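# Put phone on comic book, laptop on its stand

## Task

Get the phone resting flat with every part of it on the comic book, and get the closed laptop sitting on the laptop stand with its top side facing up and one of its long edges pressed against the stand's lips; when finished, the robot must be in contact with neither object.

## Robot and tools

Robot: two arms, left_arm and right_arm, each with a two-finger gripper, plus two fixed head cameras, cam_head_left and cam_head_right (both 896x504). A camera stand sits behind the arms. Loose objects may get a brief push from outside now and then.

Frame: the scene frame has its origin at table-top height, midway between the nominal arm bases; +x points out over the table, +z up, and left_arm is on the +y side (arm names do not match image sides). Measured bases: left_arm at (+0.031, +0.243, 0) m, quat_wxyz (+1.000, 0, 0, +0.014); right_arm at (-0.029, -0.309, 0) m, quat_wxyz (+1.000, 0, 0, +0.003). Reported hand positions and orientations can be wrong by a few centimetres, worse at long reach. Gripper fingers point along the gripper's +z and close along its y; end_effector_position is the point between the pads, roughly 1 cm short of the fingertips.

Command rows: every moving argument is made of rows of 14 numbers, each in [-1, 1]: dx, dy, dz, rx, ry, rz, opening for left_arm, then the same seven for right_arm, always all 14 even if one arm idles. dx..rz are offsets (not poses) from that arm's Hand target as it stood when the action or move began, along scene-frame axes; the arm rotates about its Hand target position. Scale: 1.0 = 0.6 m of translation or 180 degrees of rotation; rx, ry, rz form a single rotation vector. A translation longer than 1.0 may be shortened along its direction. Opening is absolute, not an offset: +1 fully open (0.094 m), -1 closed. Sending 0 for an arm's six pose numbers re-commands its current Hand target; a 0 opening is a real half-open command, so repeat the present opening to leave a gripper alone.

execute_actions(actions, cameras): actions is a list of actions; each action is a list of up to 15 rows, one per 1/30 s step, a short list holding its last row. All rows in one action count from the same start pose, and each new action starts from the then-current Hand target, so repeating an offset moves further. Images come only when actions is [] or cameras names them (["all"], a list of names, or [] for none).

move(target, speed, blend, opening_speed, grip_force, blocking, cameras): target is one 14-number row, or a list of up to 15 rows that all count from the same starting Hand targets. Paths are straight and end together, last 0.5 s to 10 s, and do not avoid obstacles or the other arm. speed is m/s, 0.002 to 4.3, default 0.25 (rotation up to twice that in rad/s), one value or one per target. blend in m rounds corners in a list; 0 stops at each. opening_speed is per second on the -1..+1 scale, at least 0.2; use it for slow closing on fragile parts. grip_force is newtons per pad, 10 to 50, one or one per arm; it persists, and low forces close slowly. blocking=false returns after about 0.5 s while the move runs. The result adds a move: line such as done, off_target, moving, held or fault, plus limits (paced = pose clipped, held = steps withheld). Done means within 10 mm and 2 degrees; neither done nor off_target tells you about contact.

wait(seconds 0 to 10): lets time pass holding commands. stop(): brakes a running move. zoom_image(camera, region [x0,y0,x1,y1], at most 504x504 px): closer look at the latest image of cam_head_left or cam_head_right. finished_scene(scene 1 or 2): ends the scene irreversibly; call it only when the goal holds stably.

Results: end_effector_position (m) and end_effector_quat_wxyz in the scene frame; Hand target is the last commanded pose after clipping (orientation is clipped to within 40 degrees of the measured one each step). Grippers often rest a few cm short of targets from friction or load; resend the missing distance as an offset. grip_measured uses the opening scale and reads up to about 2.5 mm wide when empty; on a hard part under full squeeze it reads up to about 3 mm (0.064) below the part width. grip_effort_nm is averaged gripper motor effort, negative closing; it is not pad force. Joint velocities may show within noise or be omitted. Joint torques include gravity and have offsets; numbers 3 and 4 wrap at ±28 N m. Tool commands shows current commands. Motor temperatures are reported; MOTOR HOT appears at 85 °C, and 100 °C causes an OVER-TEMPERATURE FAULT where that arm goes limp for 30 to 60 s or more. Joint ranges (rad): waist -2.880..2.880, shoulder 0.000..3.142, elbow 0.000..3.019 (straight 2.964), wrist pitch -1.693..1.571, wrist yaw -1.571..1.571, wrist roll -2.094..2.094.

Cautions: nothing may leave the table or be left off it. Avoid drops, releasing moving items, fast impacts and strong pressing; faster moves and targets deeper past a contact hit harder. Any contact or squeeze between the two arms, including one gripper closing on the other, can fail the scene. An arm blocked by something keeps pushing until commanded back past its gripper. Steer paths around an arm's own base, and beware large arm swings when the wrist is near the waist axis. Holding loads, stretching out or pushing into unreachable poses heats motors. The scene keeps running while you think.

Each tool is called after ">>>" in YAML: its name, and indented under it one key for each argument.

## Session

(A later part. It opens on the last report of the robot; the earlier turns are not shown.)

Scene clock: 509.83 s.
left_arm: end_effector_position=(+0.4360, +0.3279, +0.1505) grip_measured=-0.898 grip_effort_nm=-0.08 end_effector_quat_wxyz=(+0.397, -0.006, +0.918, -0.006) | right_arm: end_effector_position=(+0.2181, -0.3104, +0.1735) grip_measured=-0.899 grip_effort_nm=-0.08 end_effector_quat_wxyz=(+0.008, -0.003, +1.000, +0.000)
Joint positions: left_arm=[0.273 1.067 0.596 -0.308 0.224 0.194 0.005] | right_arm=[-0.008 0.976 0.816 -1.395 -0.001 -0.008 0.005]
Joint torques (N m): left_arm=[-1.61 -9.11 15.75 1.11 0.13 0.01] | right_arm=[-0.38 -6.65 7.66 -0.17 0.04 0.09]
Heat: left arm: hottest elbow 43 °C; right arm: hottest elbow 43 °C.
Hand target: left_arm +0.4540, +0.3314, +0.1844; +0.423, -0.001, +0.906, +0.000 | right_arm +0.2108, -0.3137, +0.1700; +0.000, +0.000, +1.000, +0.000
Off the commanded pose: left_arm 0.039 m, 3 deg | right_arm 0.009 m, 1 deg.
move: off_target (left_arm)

>>> move:
  target: [0.01,0.005,0.03,0,0,0,-0.9,0,0,0,0,0,0,-0.9]
  speed: 0.06

Scene clock: 512.27 s.
left_arm: end_effector_position=(+0.4380, +0.3281, +0.1613) grip_measured=-0.898 grip_effort_nm=-0.08 end_effector_quat_wxyz=(+0.390, -0.007, +0.921, -0.009) | right_arm: end_effector_position=(+0.2181, -0.3104, +0.1735) grip_measured=-0.899 grip_effort_nm=-0.08 end_effector_quat_wxyz=(+0.008, -0.003, +1.000, +0.000)
Joint positions: left_arm=[0.273 1.062 0.632 -0.367 0.227 0.194 0.005] | right_arm=[-0.008 0.976 0.816 -1.395 -0.001 -0.008 0.005]
Joint torques (N m): left_arm=[-0.97 -8.88 17.1 1.24 0.18 0.02] | right_arm=[-0.38 -6.65 7.68 -0.17 0.04 0.09]
Heat: left arm: hottest elbow 43 °C; right arm: hottest elbow 43 °C.
Hand target: left_arm +0.4599, +0.3343, +0.2024; +0.423, +0.000, +0.906, +0.000 | right_arm +0.2108, -0.3137, +0.1700; +0.000, +0.000, +1.000, +0.000
Off the commanded pose: left_arm 0.047 m, 4 deg | right_arm 0.009 m, 1 deg.
move: off_target (left_arm)

>>> move:
  target: [0.025,0.008,-0.014,0,0,0,-0.9,0,0,0,0,0,0,-0.9]
  speed: 0.06
  cameras: ["cam_head_left"]

>>> zoom_image:
  camera: "cam_head_left"
  region: [175, 170, 335, 290]

Scene clock: 516.03 s.
left_arm: end_effector_position=(+0.4455, +0.3303, +0.1573) grip_measured=-0.898 grip_effort_nm=-0.08 end_effector_quat_wxyz=(+0.386, -0.007, +0.922, -0.011) | right_arm: end_effector_position=(+0.2181, -0.3104, +0.1735) grip_measured=-0.899 grip_effort_nm=-0.08 end_effector_quat_wxyz=(+0.008, -0.003, +1.000, +0.000)
Joint positions: left_arm=[0.273 1.095 0.647 -0.355 0.227 0.194 0.005] | right_arm=[-0.008 0.976 0.816 -1.395 -0.001 -0.008 0.005]
Joint torques (N m): left_arm=[-1.32 -7.3 17.29 2.06 0.18 0.04] | right_arm=[-0.32 -6.71 7.68 -0.17 0.05 0.08]
Heat: left arm: hottest elbow 44 °C; right arm: hottest elbow 43 °C.
Hand target: left_arm +0.4750, +0.3392, +0.1940; +0.423, -0.001, +0.906, +0.000 | right_arm +0.2108, -0.3137, +0.1700; +0.000, +0.000, +1.000, +0.000
Off the commanded pose: left_arm 0.048 m, 5 deg | right_arm 0.009 m, 1 deg.
move: off_target (left_arm)
Images, in order (width x height): cam_head_left 896x504.

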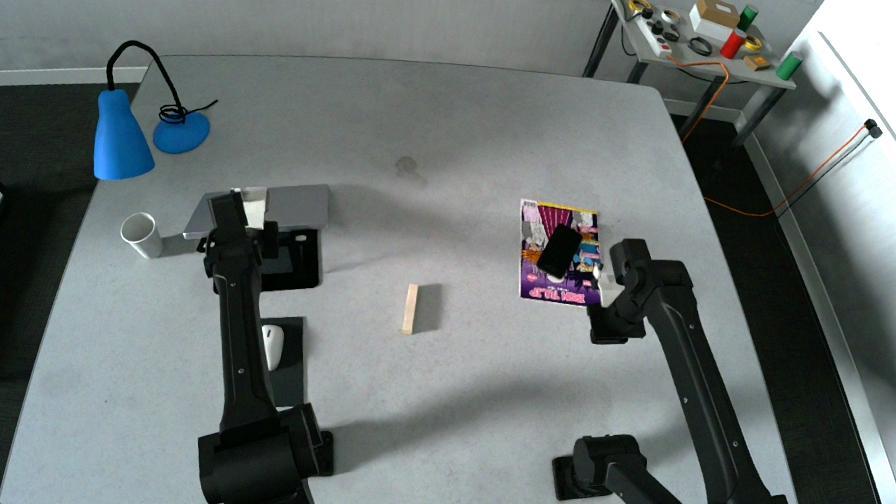

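Scaled by 3.150.

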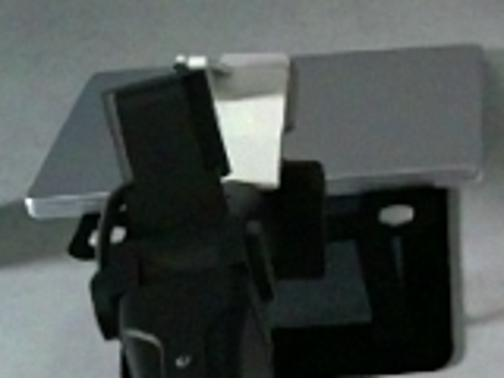

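>>> move:
  target: [0.02,0.003,-0.012,0,0,0,-0.9,0,0,0,0,0,0,-0.9]
  speed: 0.05
  cameras: ["cam_head_left"]

>>> zoom_image:
  camera: "cam_head_left"
  region: [175, 170, 335, 290]

Scene clock: 520.63 s.
left_arm: end_effector_position=(+0.4567, +0.3338, +0.1519) grip_measured=-0.898 grip_effort_nm=-0.08 end_effector_quat_wxyz=(+0.388, -0.007, +0.922, -0.010) | right_arm: end_effector_position=(+0.2181, -0.3104, +0.1735) grip_measured=-0.899 grip_effort_nm=-0.08 end_effector_quat_wxyz=(+0.008, -0.003, +1.000, +0.000)
Joint positions: left_arm=[0.273 1.14 0.66 -0.32 0.227 0.194 0.005] | right_arm=[-0.008 0.976 0.816 -1.395 -0.001 -0.008 0.005]
Joint torques (N m): left_arm=[-2.08 -7.59 16.73 2.21 0.11 -0.03] | right_arm=[-0.38 -6.71 7.69 -0.17 0.04 0.08]
Heat: left arm: hottest elbow 44 °C; right arm: hottest elbow 43 °C.
Hand target: left_arm +0.4870, +0.3410, +0.1868; +0.423, -0.001, +0.906, +0.000 | right_arm +0.2108, -0.3137, +0.1700; +0.000, +0.000, +1.000, +0.000
Off the commanded pose: left_arm 0.047 m, 5 deg | right_arm 0.009 m, 1 deg.
move: off_target (left_arm)
Images, in order (width x height): cam_head_left 896x504.

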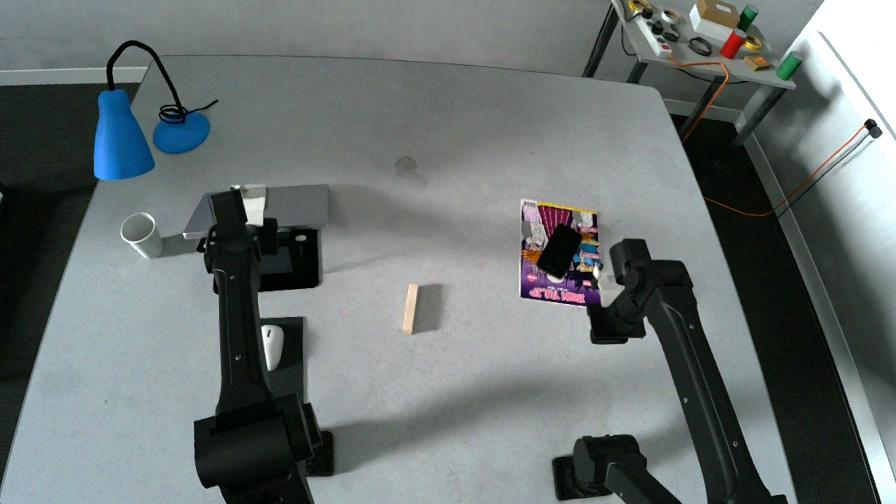

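Scaled by 3.150.

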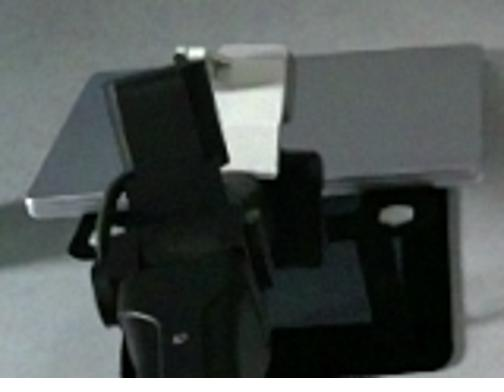

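>>> move:
  target: [0.02,0.0,-0.01,0,0,0,-0.9,0,0,0,0,0,0,-0.9]
  speed: 0.05
  cameras: ["cam_head_left"]

>>> zoom_image:
  camera: "cam_head_left"
  region: [175, 170, 335, 290]

Scene clock: 523.87 s.
left_arm: end_effector_position=(+0.4666, +0.3377, +0.1462) grip_measured=-0.898 grip_effort_nm=-0.08 end_effector_quat_wxyz=(+0.387, -0.008, +0.922, -0.008) | right_arm: end_effector_position=(+0.2181, -0.3104, +0.1735) grip_measured=-0.899 grip_effort_nm=-0.08 end_effector_quat_wxyz=(+0.008, -0.003, +1.000, +0.000)
Joint positions: left_arm=[0.273 1.181 0.674 -0.293 0.223 0.194 0.005] | right_arm=[-0.008 0.976 0.816 -1.395 -0.001 -0.008 0.005]
Joint torques (N m): left_arm=[-2.32 -7.65 16.85 2.4 -0.05 -0.06] | right_arm=[-0.44 -6.71 7.65 -0.17 0.04 0.09]
Heat: left arm: hottest elbow 44 °C; right arm: hottest elbow 43 °C.
Hand target: left_arm +0.4990, +0.3410, +0.1808; +0.423, -0.001, +0.906, +0.000 | right_arm +0.2108, -0.3137, +0.1700; +0.000, +0.000, +1.000, +0.000
Off the commanded pose: left_arm 0.048 m, 5 deg | right_arm 0.009 m, 1 deg.
move: off_target (left_arm)
Images, in order (width x height): cam_head_left 896x504.

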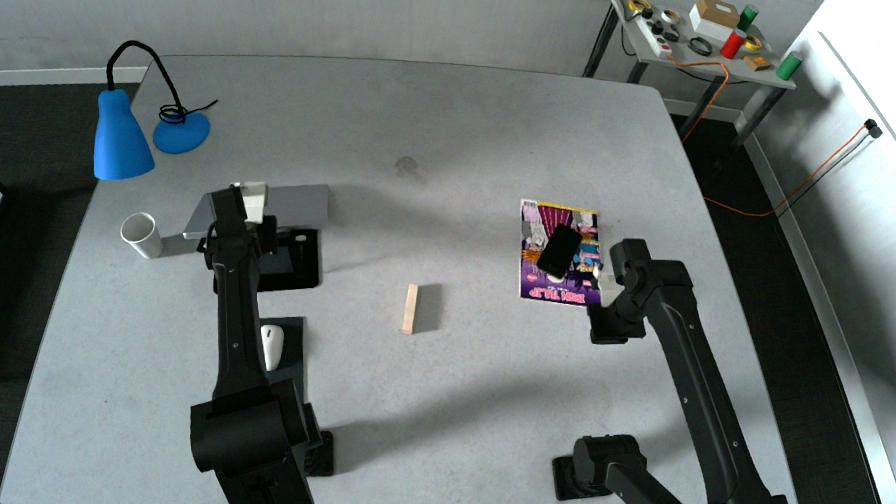

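Scaled by 3.150.

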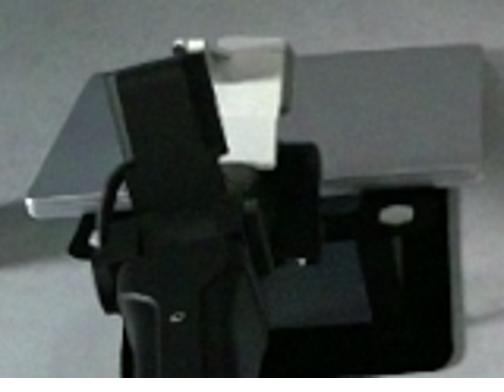

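>>> execute_actions:
  actions: []

>>> zoom_image:
  camera: "cam_head_right"
  region: [205, 185, 325, 255]

>>> zoom_image:
  camera: "cam_head_left"
  region: [205, 185, 325, 255]

Scene clock: 526.57 s.
left_arm: end_effector_position=(+0.4666, +0.3377, +0.1462) grip_measured=-0.898 grip_effort_nm=-0.08 end_effector_quat_wxyz=(+0.387, -0.008, +0.922, -0.008) | right_arm: end_effector_position=(+0.2181, -0.3104, +0.1735) grip_measured=-0.899 grip_effort_nm=-0.08 end_effector_quat_wxyz=(+0.008, -0.003, +1.000, +0.000)
Joint positions: left_arm=[0.273 1.181 0.674 -0.293 0.223 0.194 0.005] | right_arm=[-0.008 0.976 0.816 -1.395 -0.001 -0.008 0.005]
Joint velocities: within noise
Joint torques (N m): left_arm=[-2.26 -7.47 16.84 2.33 0.01 -0.07] | right_arm=[-0.44 -6.59 7.68 -0.17 0.04 0.08]
Motor temperatures (°C): left_arm=[22 26 45 24 28 24 27] | right_arm=[26 34 43 25 24 23 25]
Heat: left arm: hottest elbow 45 °C; right arm: hottest elbow 43 °C.
Hand target: left_arm +0.4990, +0.3410, +0.1808; +0.423, -0.001, +0.906, +0.000 | right_arm +0.2108, -0.3137, +0.1700; +0.000, +0.000, +1.000, +0.000
Tool commands: left_gripper/opening=-0.9 right_gripper/opening=-0.9
Off the commanded pose: left_arm 0.048 m, 5 deg | right_arm 0.009 m, 1 deg.

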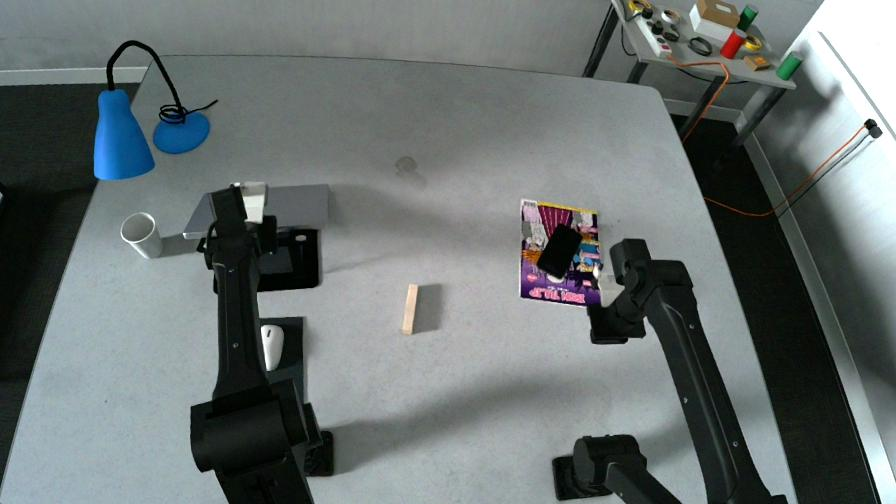

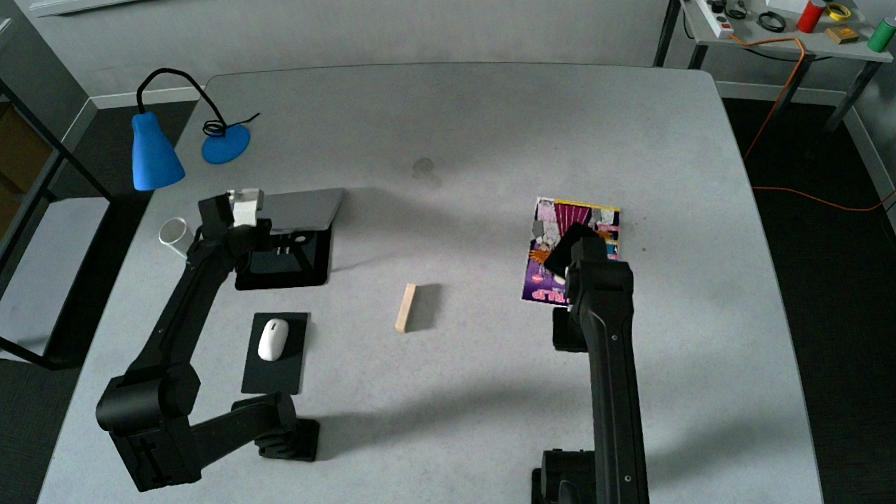

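Scaled by 4.200.

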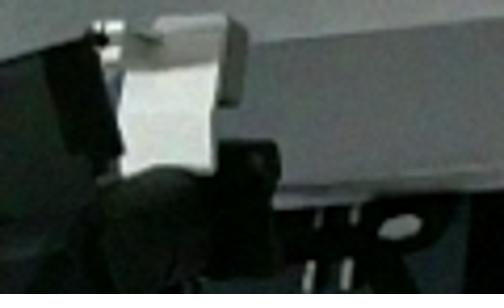

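Scaled by 4.200.

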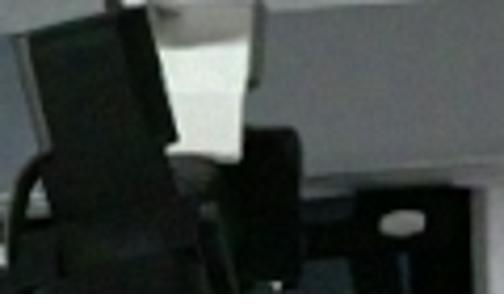

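>>> move:
  target: [0.018,0.0,-0.009,0,0,0,-0.9,0,0,0,0,0,0,-0.9]
  speed: 0.05
  cameras: ["cam_head_left"]

>>> zoom_image:
  camera: "cam_head_left"
  region: [175, 170, 335, 290]

Scene clock: 538.90 s.
left_arm: end_effector_position=(+0.4788, +0.3387, +0.1432) grip_measured=-0.898 grip_effort_nm=-0.08 end_effector_quat_wxyz=(+0.390, -0.007, +0.921, -0.007) | right_arm: end_effector_position=(+0.2181, -0.3104, +0.1735) grip_measured=-0.899 grip_effort_nm=-0.08 end_effector_quat_wxyz=(+0.008, -0.003, +1.000, +0.000)
Joint positions: left_arm=[0.265 1.22 0.692 -0.265 0.216 0.19 0.005] | right_arm=[-0.008 0.976 0.816 -1.395 -0.001 -0.008 0.005]
Joint torques (N m): left_arm=[-3.37 -7.71 16.5 2.28 0 -0.12] | right_arm=[-0.38 -6.59 7.68 -0.17 0.04 0.08]
Heat: left arm: hottest elbow 47 °C; right arm: hottest elbow 43 °C.
Hand target: left_arm +0.5097, +0.3411, +0.1753; +0.423, -0.001, +0.906, +0.000 | right_arm +0.2108, -0.3137, +0.1700; +0.000, +0.000, +1.000, +0.000
Off the commanded pose: left_arm 0.045 m, 4 deg | right_arm 0.009 m, 1 deg.
move: off_target (left_arm)
Images, in order (width x height): cam_head_left 896x504.

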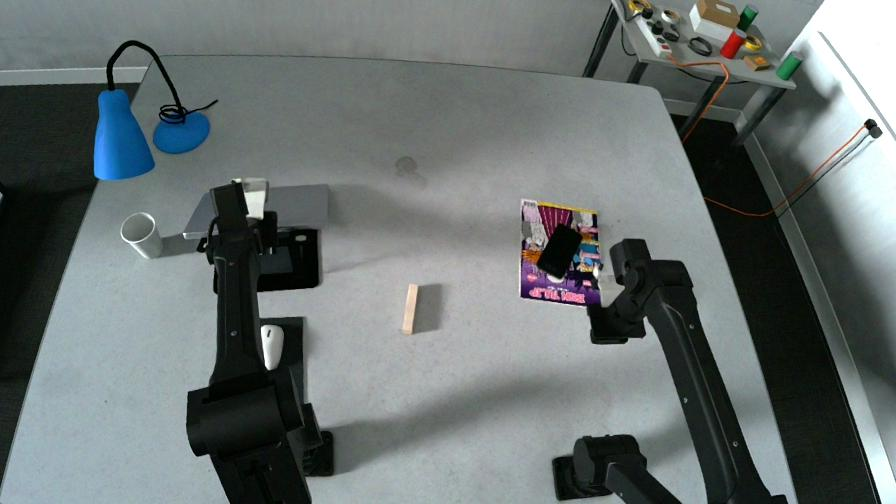

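Scaled by 3.150.

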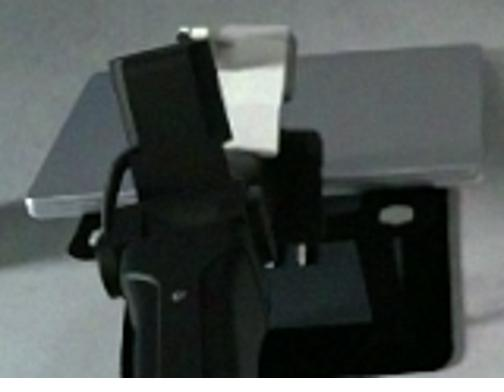

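>>> move:
  target: [-0.1,0.0,0.03,0,0,0,-0.9,0,0,0,0,0,0,-0.9]
  speed: 0.08

Scene clock: 553.23 s.
left_arm: end_effector_position=(+0.4552, +0.3367, +0.1928) grip_measured=-0.898 grip_effort_nm=-0.08 end_effector_quat_wxyz=(+0.423, +0.001, +0.906, -0.004) | right_arm: end_effector_position=(+0.2181, -0.3104, +0.1735) grip_measured=-0.899 grip_effort_nm=-0.08 end_effector_quat_wxyz=(+0.008, -0.003, +1.000, +0.000)
Joint positions: left_arm=[0.289 1.059 0.684 -0.349 0.249 0.207 0.005] | right_arm=[-0.008 0.976 0.816 -1.395 -0.001 -0.008 0.005]
Joint torques (N m): left_arm=[-0.44 -9.11 10.17 1.21 0.21 0.1] | right_arm=[-0.44 -6.71 7.68 -0.18 0.04 0.09]
Heat: left arm: hottest elbow 46 °C; right arm: hottest elbow 43 °C.
Hand target: left_arm +0.4497, +0.3411, +0.1933; +0.423, -0.001, +0.906, +0.000 | right_arm +0.2108, -0.3137, +0.1700; +0.000, +0.000, +1.000, +0.000
Off the commanded pose: left_arm 0.007 m, 0 deg | right_arm 0.009 m, 1 deg.
move: done

>>> move:
  target: [-0.05,0.003,-0.047,0,0,0,-0.9,0,0,0,0,0,0,-0.9]
  speed: 0.08

Scene clock: 555.77 s.
left_arm: end_effector_position=(+0.4212, +0.3376, +0.1599) grip_measured=-0.898 grip_effort_nm=-0.08 end_effector_quat_wxyz=(+0.410, -0.001, +0.912, -0.008) | right_arm: end_effector_position=(+0.2181, -0.3104, +0.1735) grip_measured=-0.899 grip_effort_nm=-0.08 end_effector_quat_wxyz=(+0.008, -0.003, +1.000, +0.000)
Joint positions: left_arm=[0.331 1.01 0.575 -0.326 0.28 0.236 0.005] | right_arm=[-0.008 0.976 0.816 -1.395 -0.001 -0.008 0.005]
Joint torques (N m): left_arm=[-0.26 -7.82 9.76 1.96 0.21 0.13] | right_arm=[-0.44 -6.71 7.71 -0.17 0.04 0.08]
Heat: left arm: hottest elbow 46 °C; right arm: hottest elbow 43 °C.
Hand target: left_arm +0.4197, +0.3428, +0.1650; +0.423, -0.001, +0.906, +0.000 | right_arm +0.2108, -0.3137, +0.1700; +0.000, +0.000, +1.000, +0.000
Off the commanded pose: left_arm 0.008 m, 2 deg | right_arm 0.009 m, 1 deg.
move: done

>>> move:
  target: [0.015,0.0,-0.028,0,0,0,-0.9,0,0,0,0,0,0,-0.9]
  speed: 0.06

Scene clock: 558.80 s.
left_arm: end_effector_position=(+0.4288, +0.3408, +0.1542) grip_measured=-0.898 grip_effort_nm=-0.08 end_effector_quat_wxyz=(+0.423, +0.001, +0.906, -0.002) | right_arm: end_effector_position=(+0.2181, -0.3104, +0.1735) grip_measured=-0.899 grip_effort_nm=-0.08 end_effector_quat_wxyz=(+0.008, -0.003, +1.000, +0.000)
Joint positions: left_arm=[0.331 1.039 0.56 -0.252 0.278 0.236 0.005] | right_arm=[-0.008 0.976 0.816 -1.395 -0.001 -0.008 0.005]
Joint torques (N m): left_arm=[-1.38 -5.66 9.46 2.3 0 0.02] | right_arm=[-0.44 -6.77 7.68 -0.18 0.04 0.09]
Heat: left arm: hottest elbow 45 °C; right arm: hottest elbow 43 °C.
Hand target: left_arm +0.4288, +0.3428, +0.1484; +0.423, +0.000, +0.906, +0.000 | right_arm +0.2108, -0.3137, +0.1700; +0.000, +0.000, +1.000, +0.000
Off the commanded pose: left_arm 0.006 m, 0 deg | right_arm 0.009 m, 1 deg.
move: done

>>> move:
  target: [0.008,-0.003,-0.02,0,0,0,-0.9,0,0,0,0,0,0,-0.9]
  speed: 0.05
  cameras: ["cam_head_left"]

>>> zoom_image:
  camera: "cam_head_left"
  region: [175, 170, 335, 290]

Scene clock: 561.63 s.
left_arm: end_effector_position=(+0.4364, +0.3448, +0.1515) grip_measured=-0.898 grip_effort_nm=-0.08 end_effector_quat_wxyz=(+0.434, +0.002, +0.901, +0.005) | right_arm: end_effector_position=(+0.2181, -0.3104, +0.1735) grip_measured=-0.899 grip_effort_nm=-0.07 end_effector_quat_wxyz=(+0.008, -0.003, +1.000, +0.000)
Joint positions: left_arm=[0.331 1.067 0.555 -0.192 0.272 0.236 0.005] | right_arm=[-0.008 0.976 0.816 -1.395 -0.001 -0.008 0.005]
Joint torques (N m): left_arm=[-1.08 -5.48 8.54 2 -0.06 -0.05] | right_arm=[-0.32 -6.65 7.71 -0.18 0.04 0.08]
Heat: left arm: hottest elbow 45 °C; right arm: hottest elbow 43 °C.
Hand target: left_arm +0.4336, +0.3410, +0.1365; +0.423, +0.000, +0.906, +0.000 | right_arm +0.2108, -0.3137, +0.1700; +0.000, +0.000, +1.000, +0.000
Off the commanded pose: left_arm 0.016 m, 2 deg | right_arm 0.009 m, 1 deg.
move: off_target (left_arm)
Images, in order (width x height): cam_head_left 896x504.

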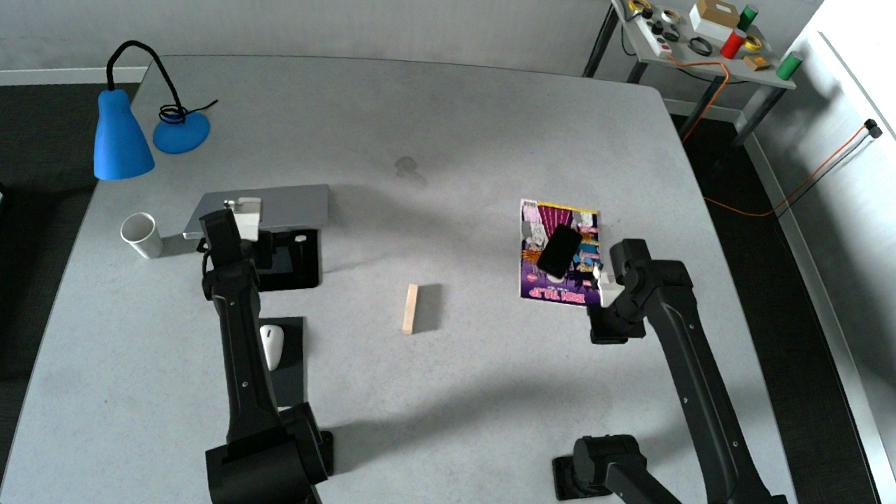

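Scaled by 3.150.

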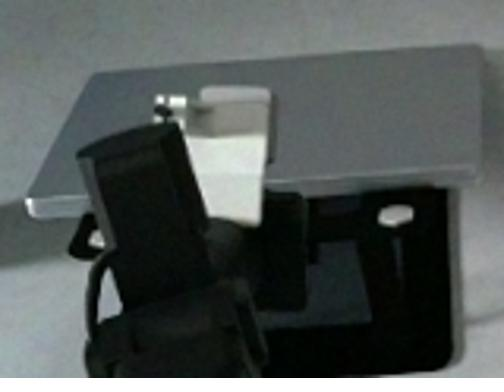

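>>> move:
  target: [-0.005,0.0,-0.014,0,0,0,-0.9,0,0,0,0,0,0,-0.9]
  speed: 0.04

Scene clock: 568.20 s.
left_arm: end_effector_position=(+0.4372, +0.3451, +0.1512) grip_measured=-0.898 grip_effort_nm=-0.08 end_effector_quat_wxyz=(+0.443, +0.003, +0.896, +0.008) | right_arm: end_effector_position=(+0.2181, -0.3104, +0.1735) grip_measured=-0.899 grip_effort_nm=-0.08 end_effector_quat_wxyz=(+0.008, -0.003, +1.000, +0.000)
Joint positions: left_arm=[0.331 1.067 0.542 -0.157 0.272 0.236 0.005] | right_arm=[-0.008 0.976 0.816 -1.395 -0.001 -0.008 0.005]
Joint torques (N m): left_arm=[-1.55 -5.25 7.88 1.63 0.03 -0.05] | right_arm=[-0.44 -6.59 7.71 -0.16 0.04 0.09]
Heat: left arm: hottest elbow 44 °C; right arm: hottest elbow 43 °C.
Hand target: left_arm +0.4306, +0.3410, +0.1281; +0.423, +0.000, +0.906, +0.000 | right_arm +0.2108, -0.3137, +0.1700; +0.000, +0.000, +1.000, +0.000
Off the commanded pose: left_arm 0.024 m, 3 deg | right_arm 0.009 m, 1 deg.
move: off_target (left_arm)

>>> move:
  target: [0.03,0.0,-0.004,0,0,0,-0.9,0,0,0,0,0,0,-0.9]
  speed: 0.05
  cameras: ["cam_head_left","cam_head_right"]

>>> zoom_image:
  camera: "cam_head_left"
  region: [175, 170, 335, 290]

>>> zoom_image:
  camera: "cam_head_right"
  region: [195, 175, 355, 255]

Scene clock: 580.07 s.
left_arm: end_effector_position=(+0.4469, +0.3462, +0.1465) grip_measured=-0.898 grip_effort_nm=-0.08 end_effector_quat_wxyz=(+0.449, +0.001, +0.893, +0.010) | right_arm: end_effector_position=(+0.2181, -0.3104, +0.1735) grip_measured=-0.899 grip_effort_nm=-0.08 end_effector_quat_wxyz=(+0.008, -0.003, +1.000, +0.000)
Joint positions: left_arm=[0.321 1.106 0.544 -0.104 0.261 0.224 0.005] | right_arm=[-0.008 0.976 0.816 -1.395 -0.001 -0.008 0.005]
Joint torques (N m): left_arm=[-2.32 -3.96 10.28 0.99 -0.2 -0.05] | right_arm=[-0.32 -6.65 7.69 -0.16 0.04 0.08]
Heat: left arm: hottest elbow 42 °C; right arm: hottest elbow 43 °C.
Hand target: left_arm +0.4486, +0.3410, +0.1256; +0.423, +0.000, +0.906, +0.000 | right_arm +0.2108, -0.3137, +0.1700; +0.000, +0.000, +1.000, +0.000
Off the commanded pose: left_arm 0.022 m, 4 deg | right_arm 0.009 m, 1 deg.
move: off_target (left_arm)

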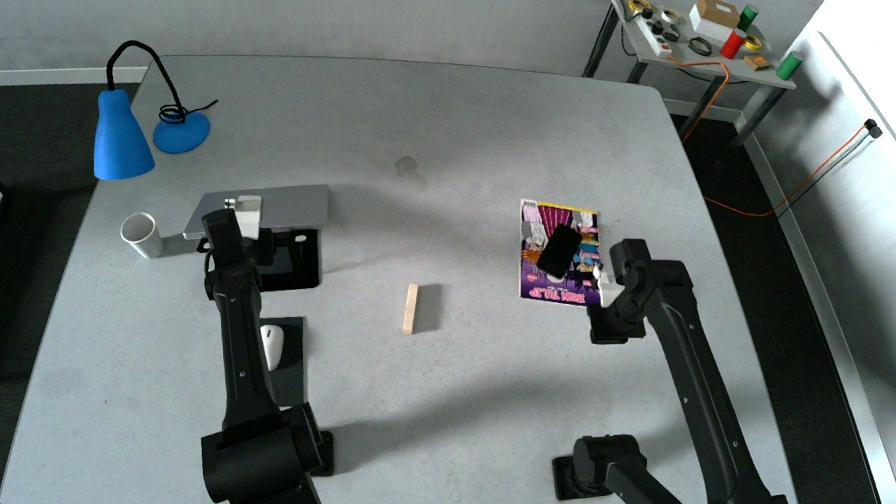

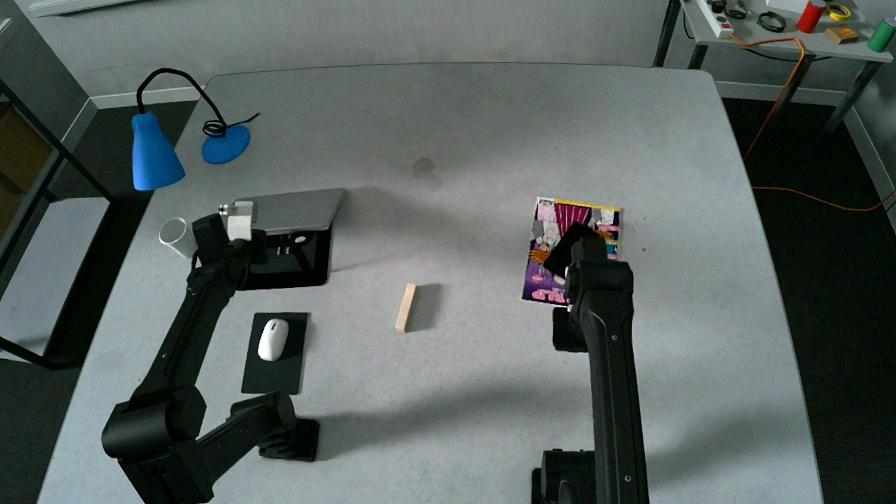

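Scaled by 3.150.

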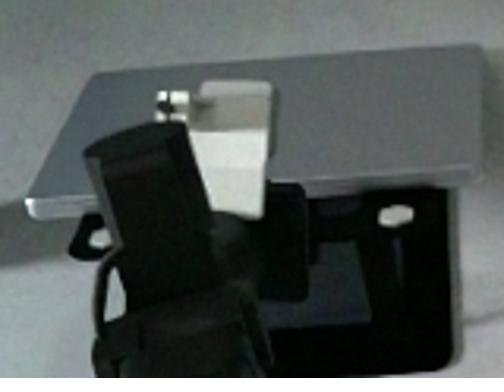

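Scaled by 3.150.

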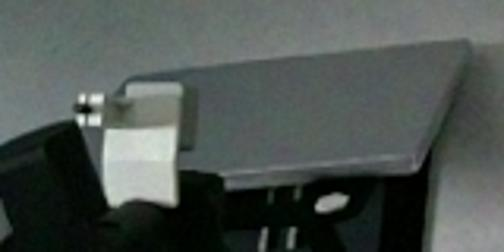

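>>> move:
  target: [0.025,-0.004,0.0,0,0,0,-0.9,0,0,0,0,0,0,-0.9]
  speed: 0.04
  cameras: ["cam_head_left"]

>>> zoom_image:
  camera: "cam_head_left"
  region: [175, 170, 335, 290]

Scene clock: 596.43 s.
left_arm: end_effector_position=(+0.4594, +0.3442, +0.1427) grip_measured=-0.898 grip_effort_nm=-0.07 end_effector_quat_wxyz=(+0.444, -0.002, +0.896, +0.008) | right_arm: end_effector_position=(+0.2181, -0.3104, +0.1735) grip_measured=-0.899 grip_effort_nm=-0.08 end_effector_quat_wxyz=(+0.008, -0.003, +1.000, +0.000)
Joint positions: left_arm=[0.3 1.15 0.569 -0.093 0.243 0.206 0.005] | right_arm=[-0.008 0.976 0.816 -1.395 -0.001 -0.008 0.005]
Joint torques (N m): left_arm=[-2.37 -4.84 10.7 1.17 -0.16 0.04] | right_arm=[-0.44 -6.65 7.68 -0.16 0.05 0.09]
Heat: left arm: hottest elbow 42 °C; right arm: hottest elbow 43 °C.
Hand target: left_arm +0.4635, +0.3386, +0.1255; +0.423, -0.001, +0.906, +0.000 | right_arm +0.2108, -0.3137, +0.1700; +0.000, +0.000, +1.000, +0.000
Off the commanded pose: left_arm 0.018 m, 3 deg | right_arm 0.009 m, 1 deg.
move: off_target (left_arm)
Images, in order (width x height): cam_head_left 896x504.

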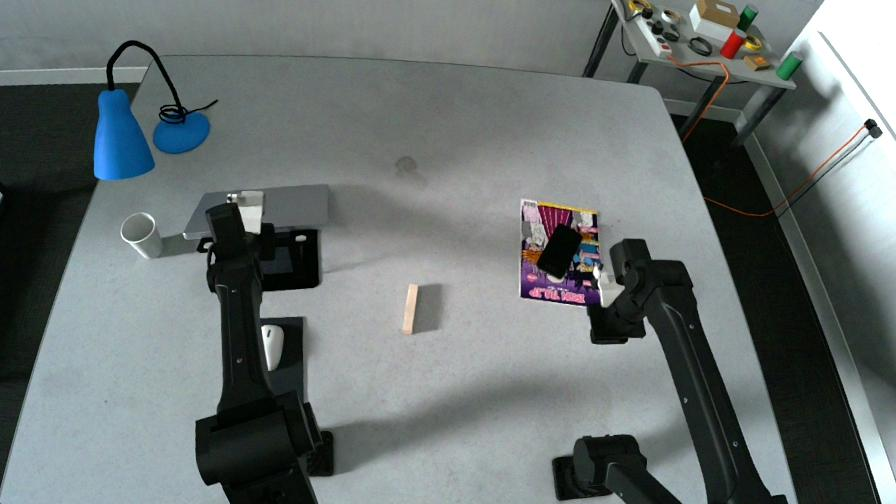

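Scaled by 3.150.

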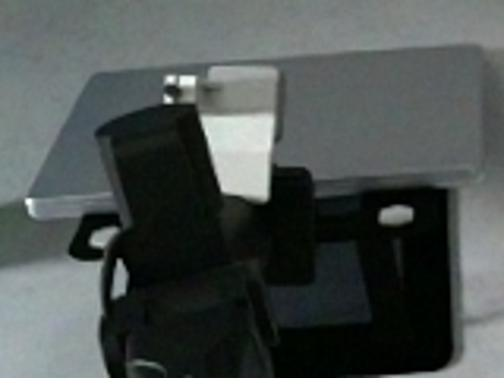

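>>> move:
  target: [0.02,-0.004,-0.006,0,0,0,-0.9,0,0,0,0,0,0,-0.9]
  speed: 0.04
  cameras: ["cam_head_left"]

>>> zoom_image:
  camera: "cam_head_left"
  region: [175, 170, 335, 290]

Scene clock: 609.03 s.
left_arm: end_effector_position=(+0.4632, +0.3438, +0.1415) grip_measured=-0.898 grip_effort_nm=-0.06 end_effector_quat_wxyz=(+0.444, -0.006, +0.896, +0.010) | right_arm: end_effector_position=(+0.2181, -0.3104, +0.1735) grip_measured=-0.899 grip_effort_nm=-0.08 end_effector_quat_wxyz=(+0.008, -0.003, +1.000, +0.000)
Joint positions: left_arm=[0.291 1.163 0.575 -0.084 0.229 0.195 0.005] | right_arm=[-0.008 0.976 0.816 -1.395 -0.001 -0.008 0.005]
Joint torques (N m): left_arm=[-2.78 -2.32 12.04 1.5 -0.15 0.02] | right_arm=[-0.44 -6.59 7.69 -0.2 0.04 0.08]
Motor temperatures (°C): left_arm=[22 26 40 24 28 24 27] | right_arm=[26 34 43 25 24 23 25]
Heat: left arm: hottest elbow 40 °C; right arm: hottest elbow 43 °C.
Hand target: left_arm +0.4754, +0.3363, +0.1219; +0.423, -0.001, +0.906, +0.000 | right_arm +0.2108, -0.3137, +0.1700; +0.000, +0.000, +1.000, +0.000
Off the commanded pose: left_arm 0.024 m, 3 deg | right_arm 0.009 m, 1 deg.
move: off_target (left_arm)
Images, in order (width x height): cam_head_left 896x504.

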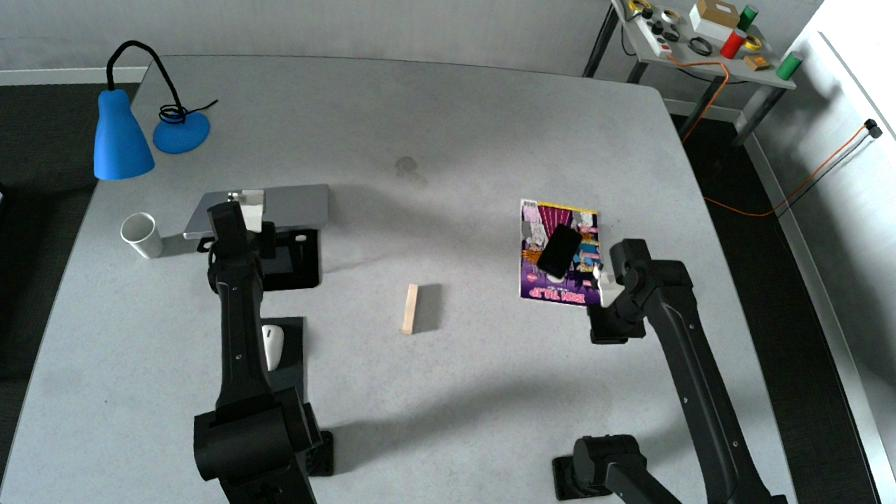

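Scaled by 3.150.

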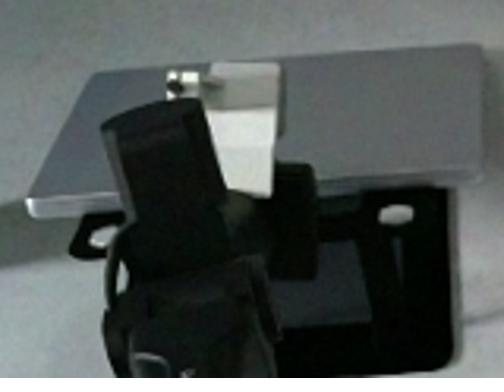

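>>> move:
  target: [0.012,-0.003,-0.004,0,0,0,-0.9,0,0,0,0,0,0,-0.9]
  speed: 0.04
  cameras: ["cam_head_left"]

>>> zoom_image:
  camera: "cam_head_left"
  region: [175, 170, 335, 290]

Scene clock: 612.53 s.
left_arm: end_effector_position=(+0.4644, +0.3436, +0.1402) grip_measured=-0.898 grip_effort_nm=-0.06 end_effector_quat_wxyz=(+0.442, -0.010, +0.897, +0.011) | right_arm: end_effector_position=(+0.2181, -0.3104, +0.1735) grip_measured=-0.899 grip_effort_nm=-0.08 end_effector_quat_wxyz=(+0.008, -0.003, +1.000, +0.000)
Joint positions: left_arm=[0.286 1.168 0.576 -0.08 0.219 0.187 0.005] | right_arm=[-0.008 0.976 0.816 -1.395 -0.001 -0.008 0.005]
Joint torques (N m): left_arm=[-3.55 -1.49 12.55 2.09 -0.13 0] | right_arm=[-0.32 -6.59 7.66 -0.17 0.04 0.09]
Heat: left arm: hottest elbow 40 °C; right arm: hottest elbow 43 °C.
Hand target: left_arm +0.4828, +0.3344, +0.1196; +0.423, +0.000, +0.906, +0.000 | right_arm +0.2108, -0.3137, +0.1700; +0.000, +0.000, +1.000, +0.000
Off the commanded pose: left_arm 0.029 m, 3 deg | right_arm 0.009 m, 1 deg.
move: off_target (left_arm)
Images, in order (width x height): cam_head_left 896x504.

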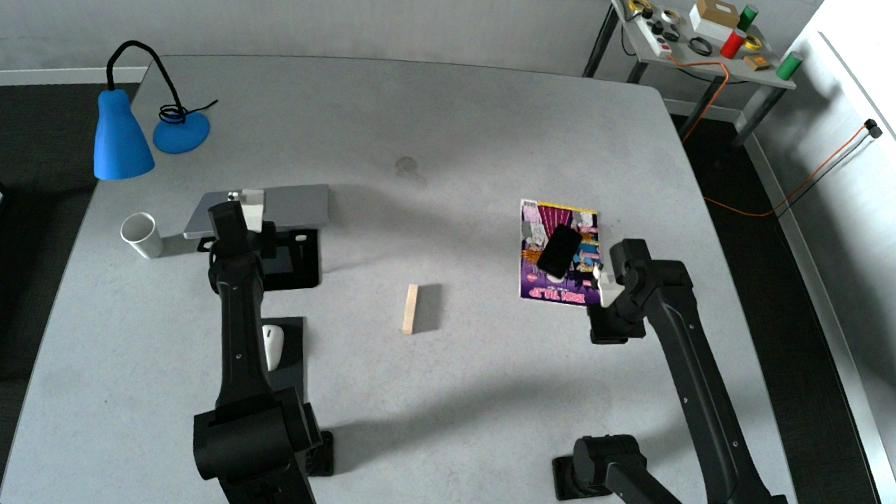

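Scaled by 3.150.

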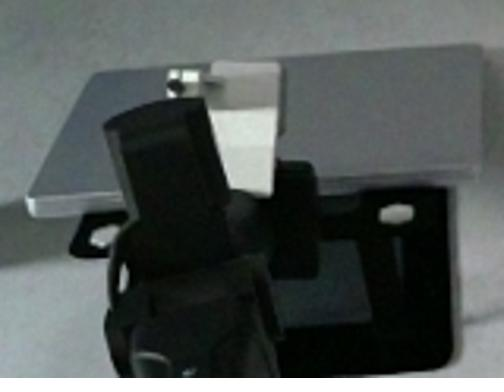

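>>> move:
  target:
    - [-0.12,0.005,0.06,0,0,0,-0.9,0,0,0,0,0,0,-0.9]
    - [-0.25,-0.1,0.25,0,0,0,-0.9,0,0,0,0,0,0,-0.9]
  speed: 0.12
  blend: [0.02,0]
  cameras: ["cam_head_left","cam_head_right"]

>>> zoom_image:
  camera: "cam_head_left"
  region: [175, 170, 335, 290]

>>> zoom_image:
  camera: "cam_head_right"
  region: [195, 175, 355, 295]

Scene clock: 621.10 s.
left_arm: end_effector_position=(+0.3222, +0.2766, +0.2269) grip_measured=-0.898 grip_effort_nm=-0.06 end_effector_quat_wxyz=(+0.391, -0.005, +0.920, -0.003) | right_arm: end_effector_position=(+0.2181, -0.3104, +0.1735) grip_measured=-0.899 grip_effort_nm=-0.08 end_effector_quat_wxyz=(+0.008, -0.003, +1.000, +0.000)
Joint positions: left_arm=[0.177 0.553 0.585 -0.811 0.15 0.132 0.005] | right_arm=[-0.008 0.976 0.816 -1.395 -0.001 -0.008 0.005]
Joint torques (N m): left_arm=[-2.43 -1.79 18.43 1.51 -0.05 -0.1] | right_arm=[-0.32 -6.59 7.71 -0.18 0.04 0.09]
Heat: left arm: hottest elbow 40 °C; right arm: hottest elbow 43 °C.
Hand target: left_arm +0.3328, +0.2745, +0.2696; +0.423, -0.001, +0.906, +0.000 | right_arm +0.2108, -0.3137, +0.1700; +0.000, +0.000, +1.000, +0.000
Off the commanded pose: left_arm 0.044 m, 4 deg | right_arm 0.009 m, 1 deg.
move: off_target (left_arm)

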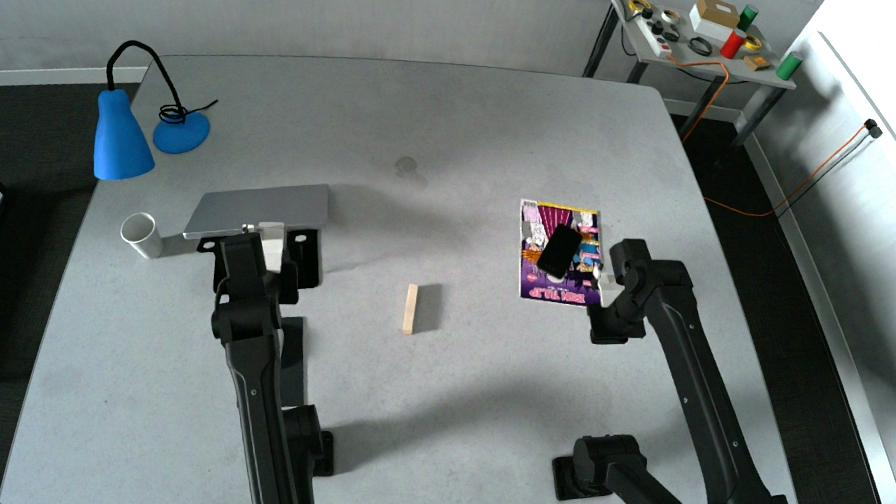

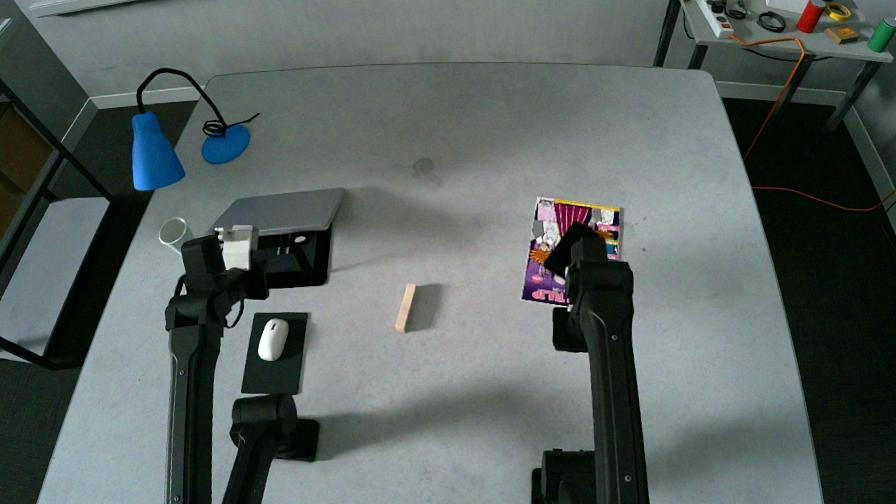

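Scaled by 3.150.

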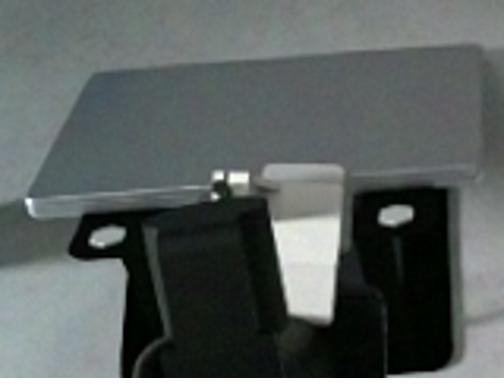

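Scaled by 3.150.

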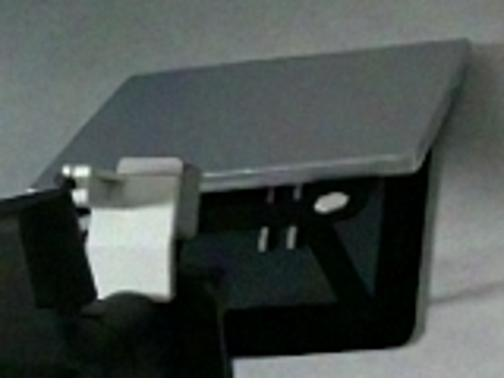

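>>> finished_scene:
  scene: 2

The scene is finished: the task was done.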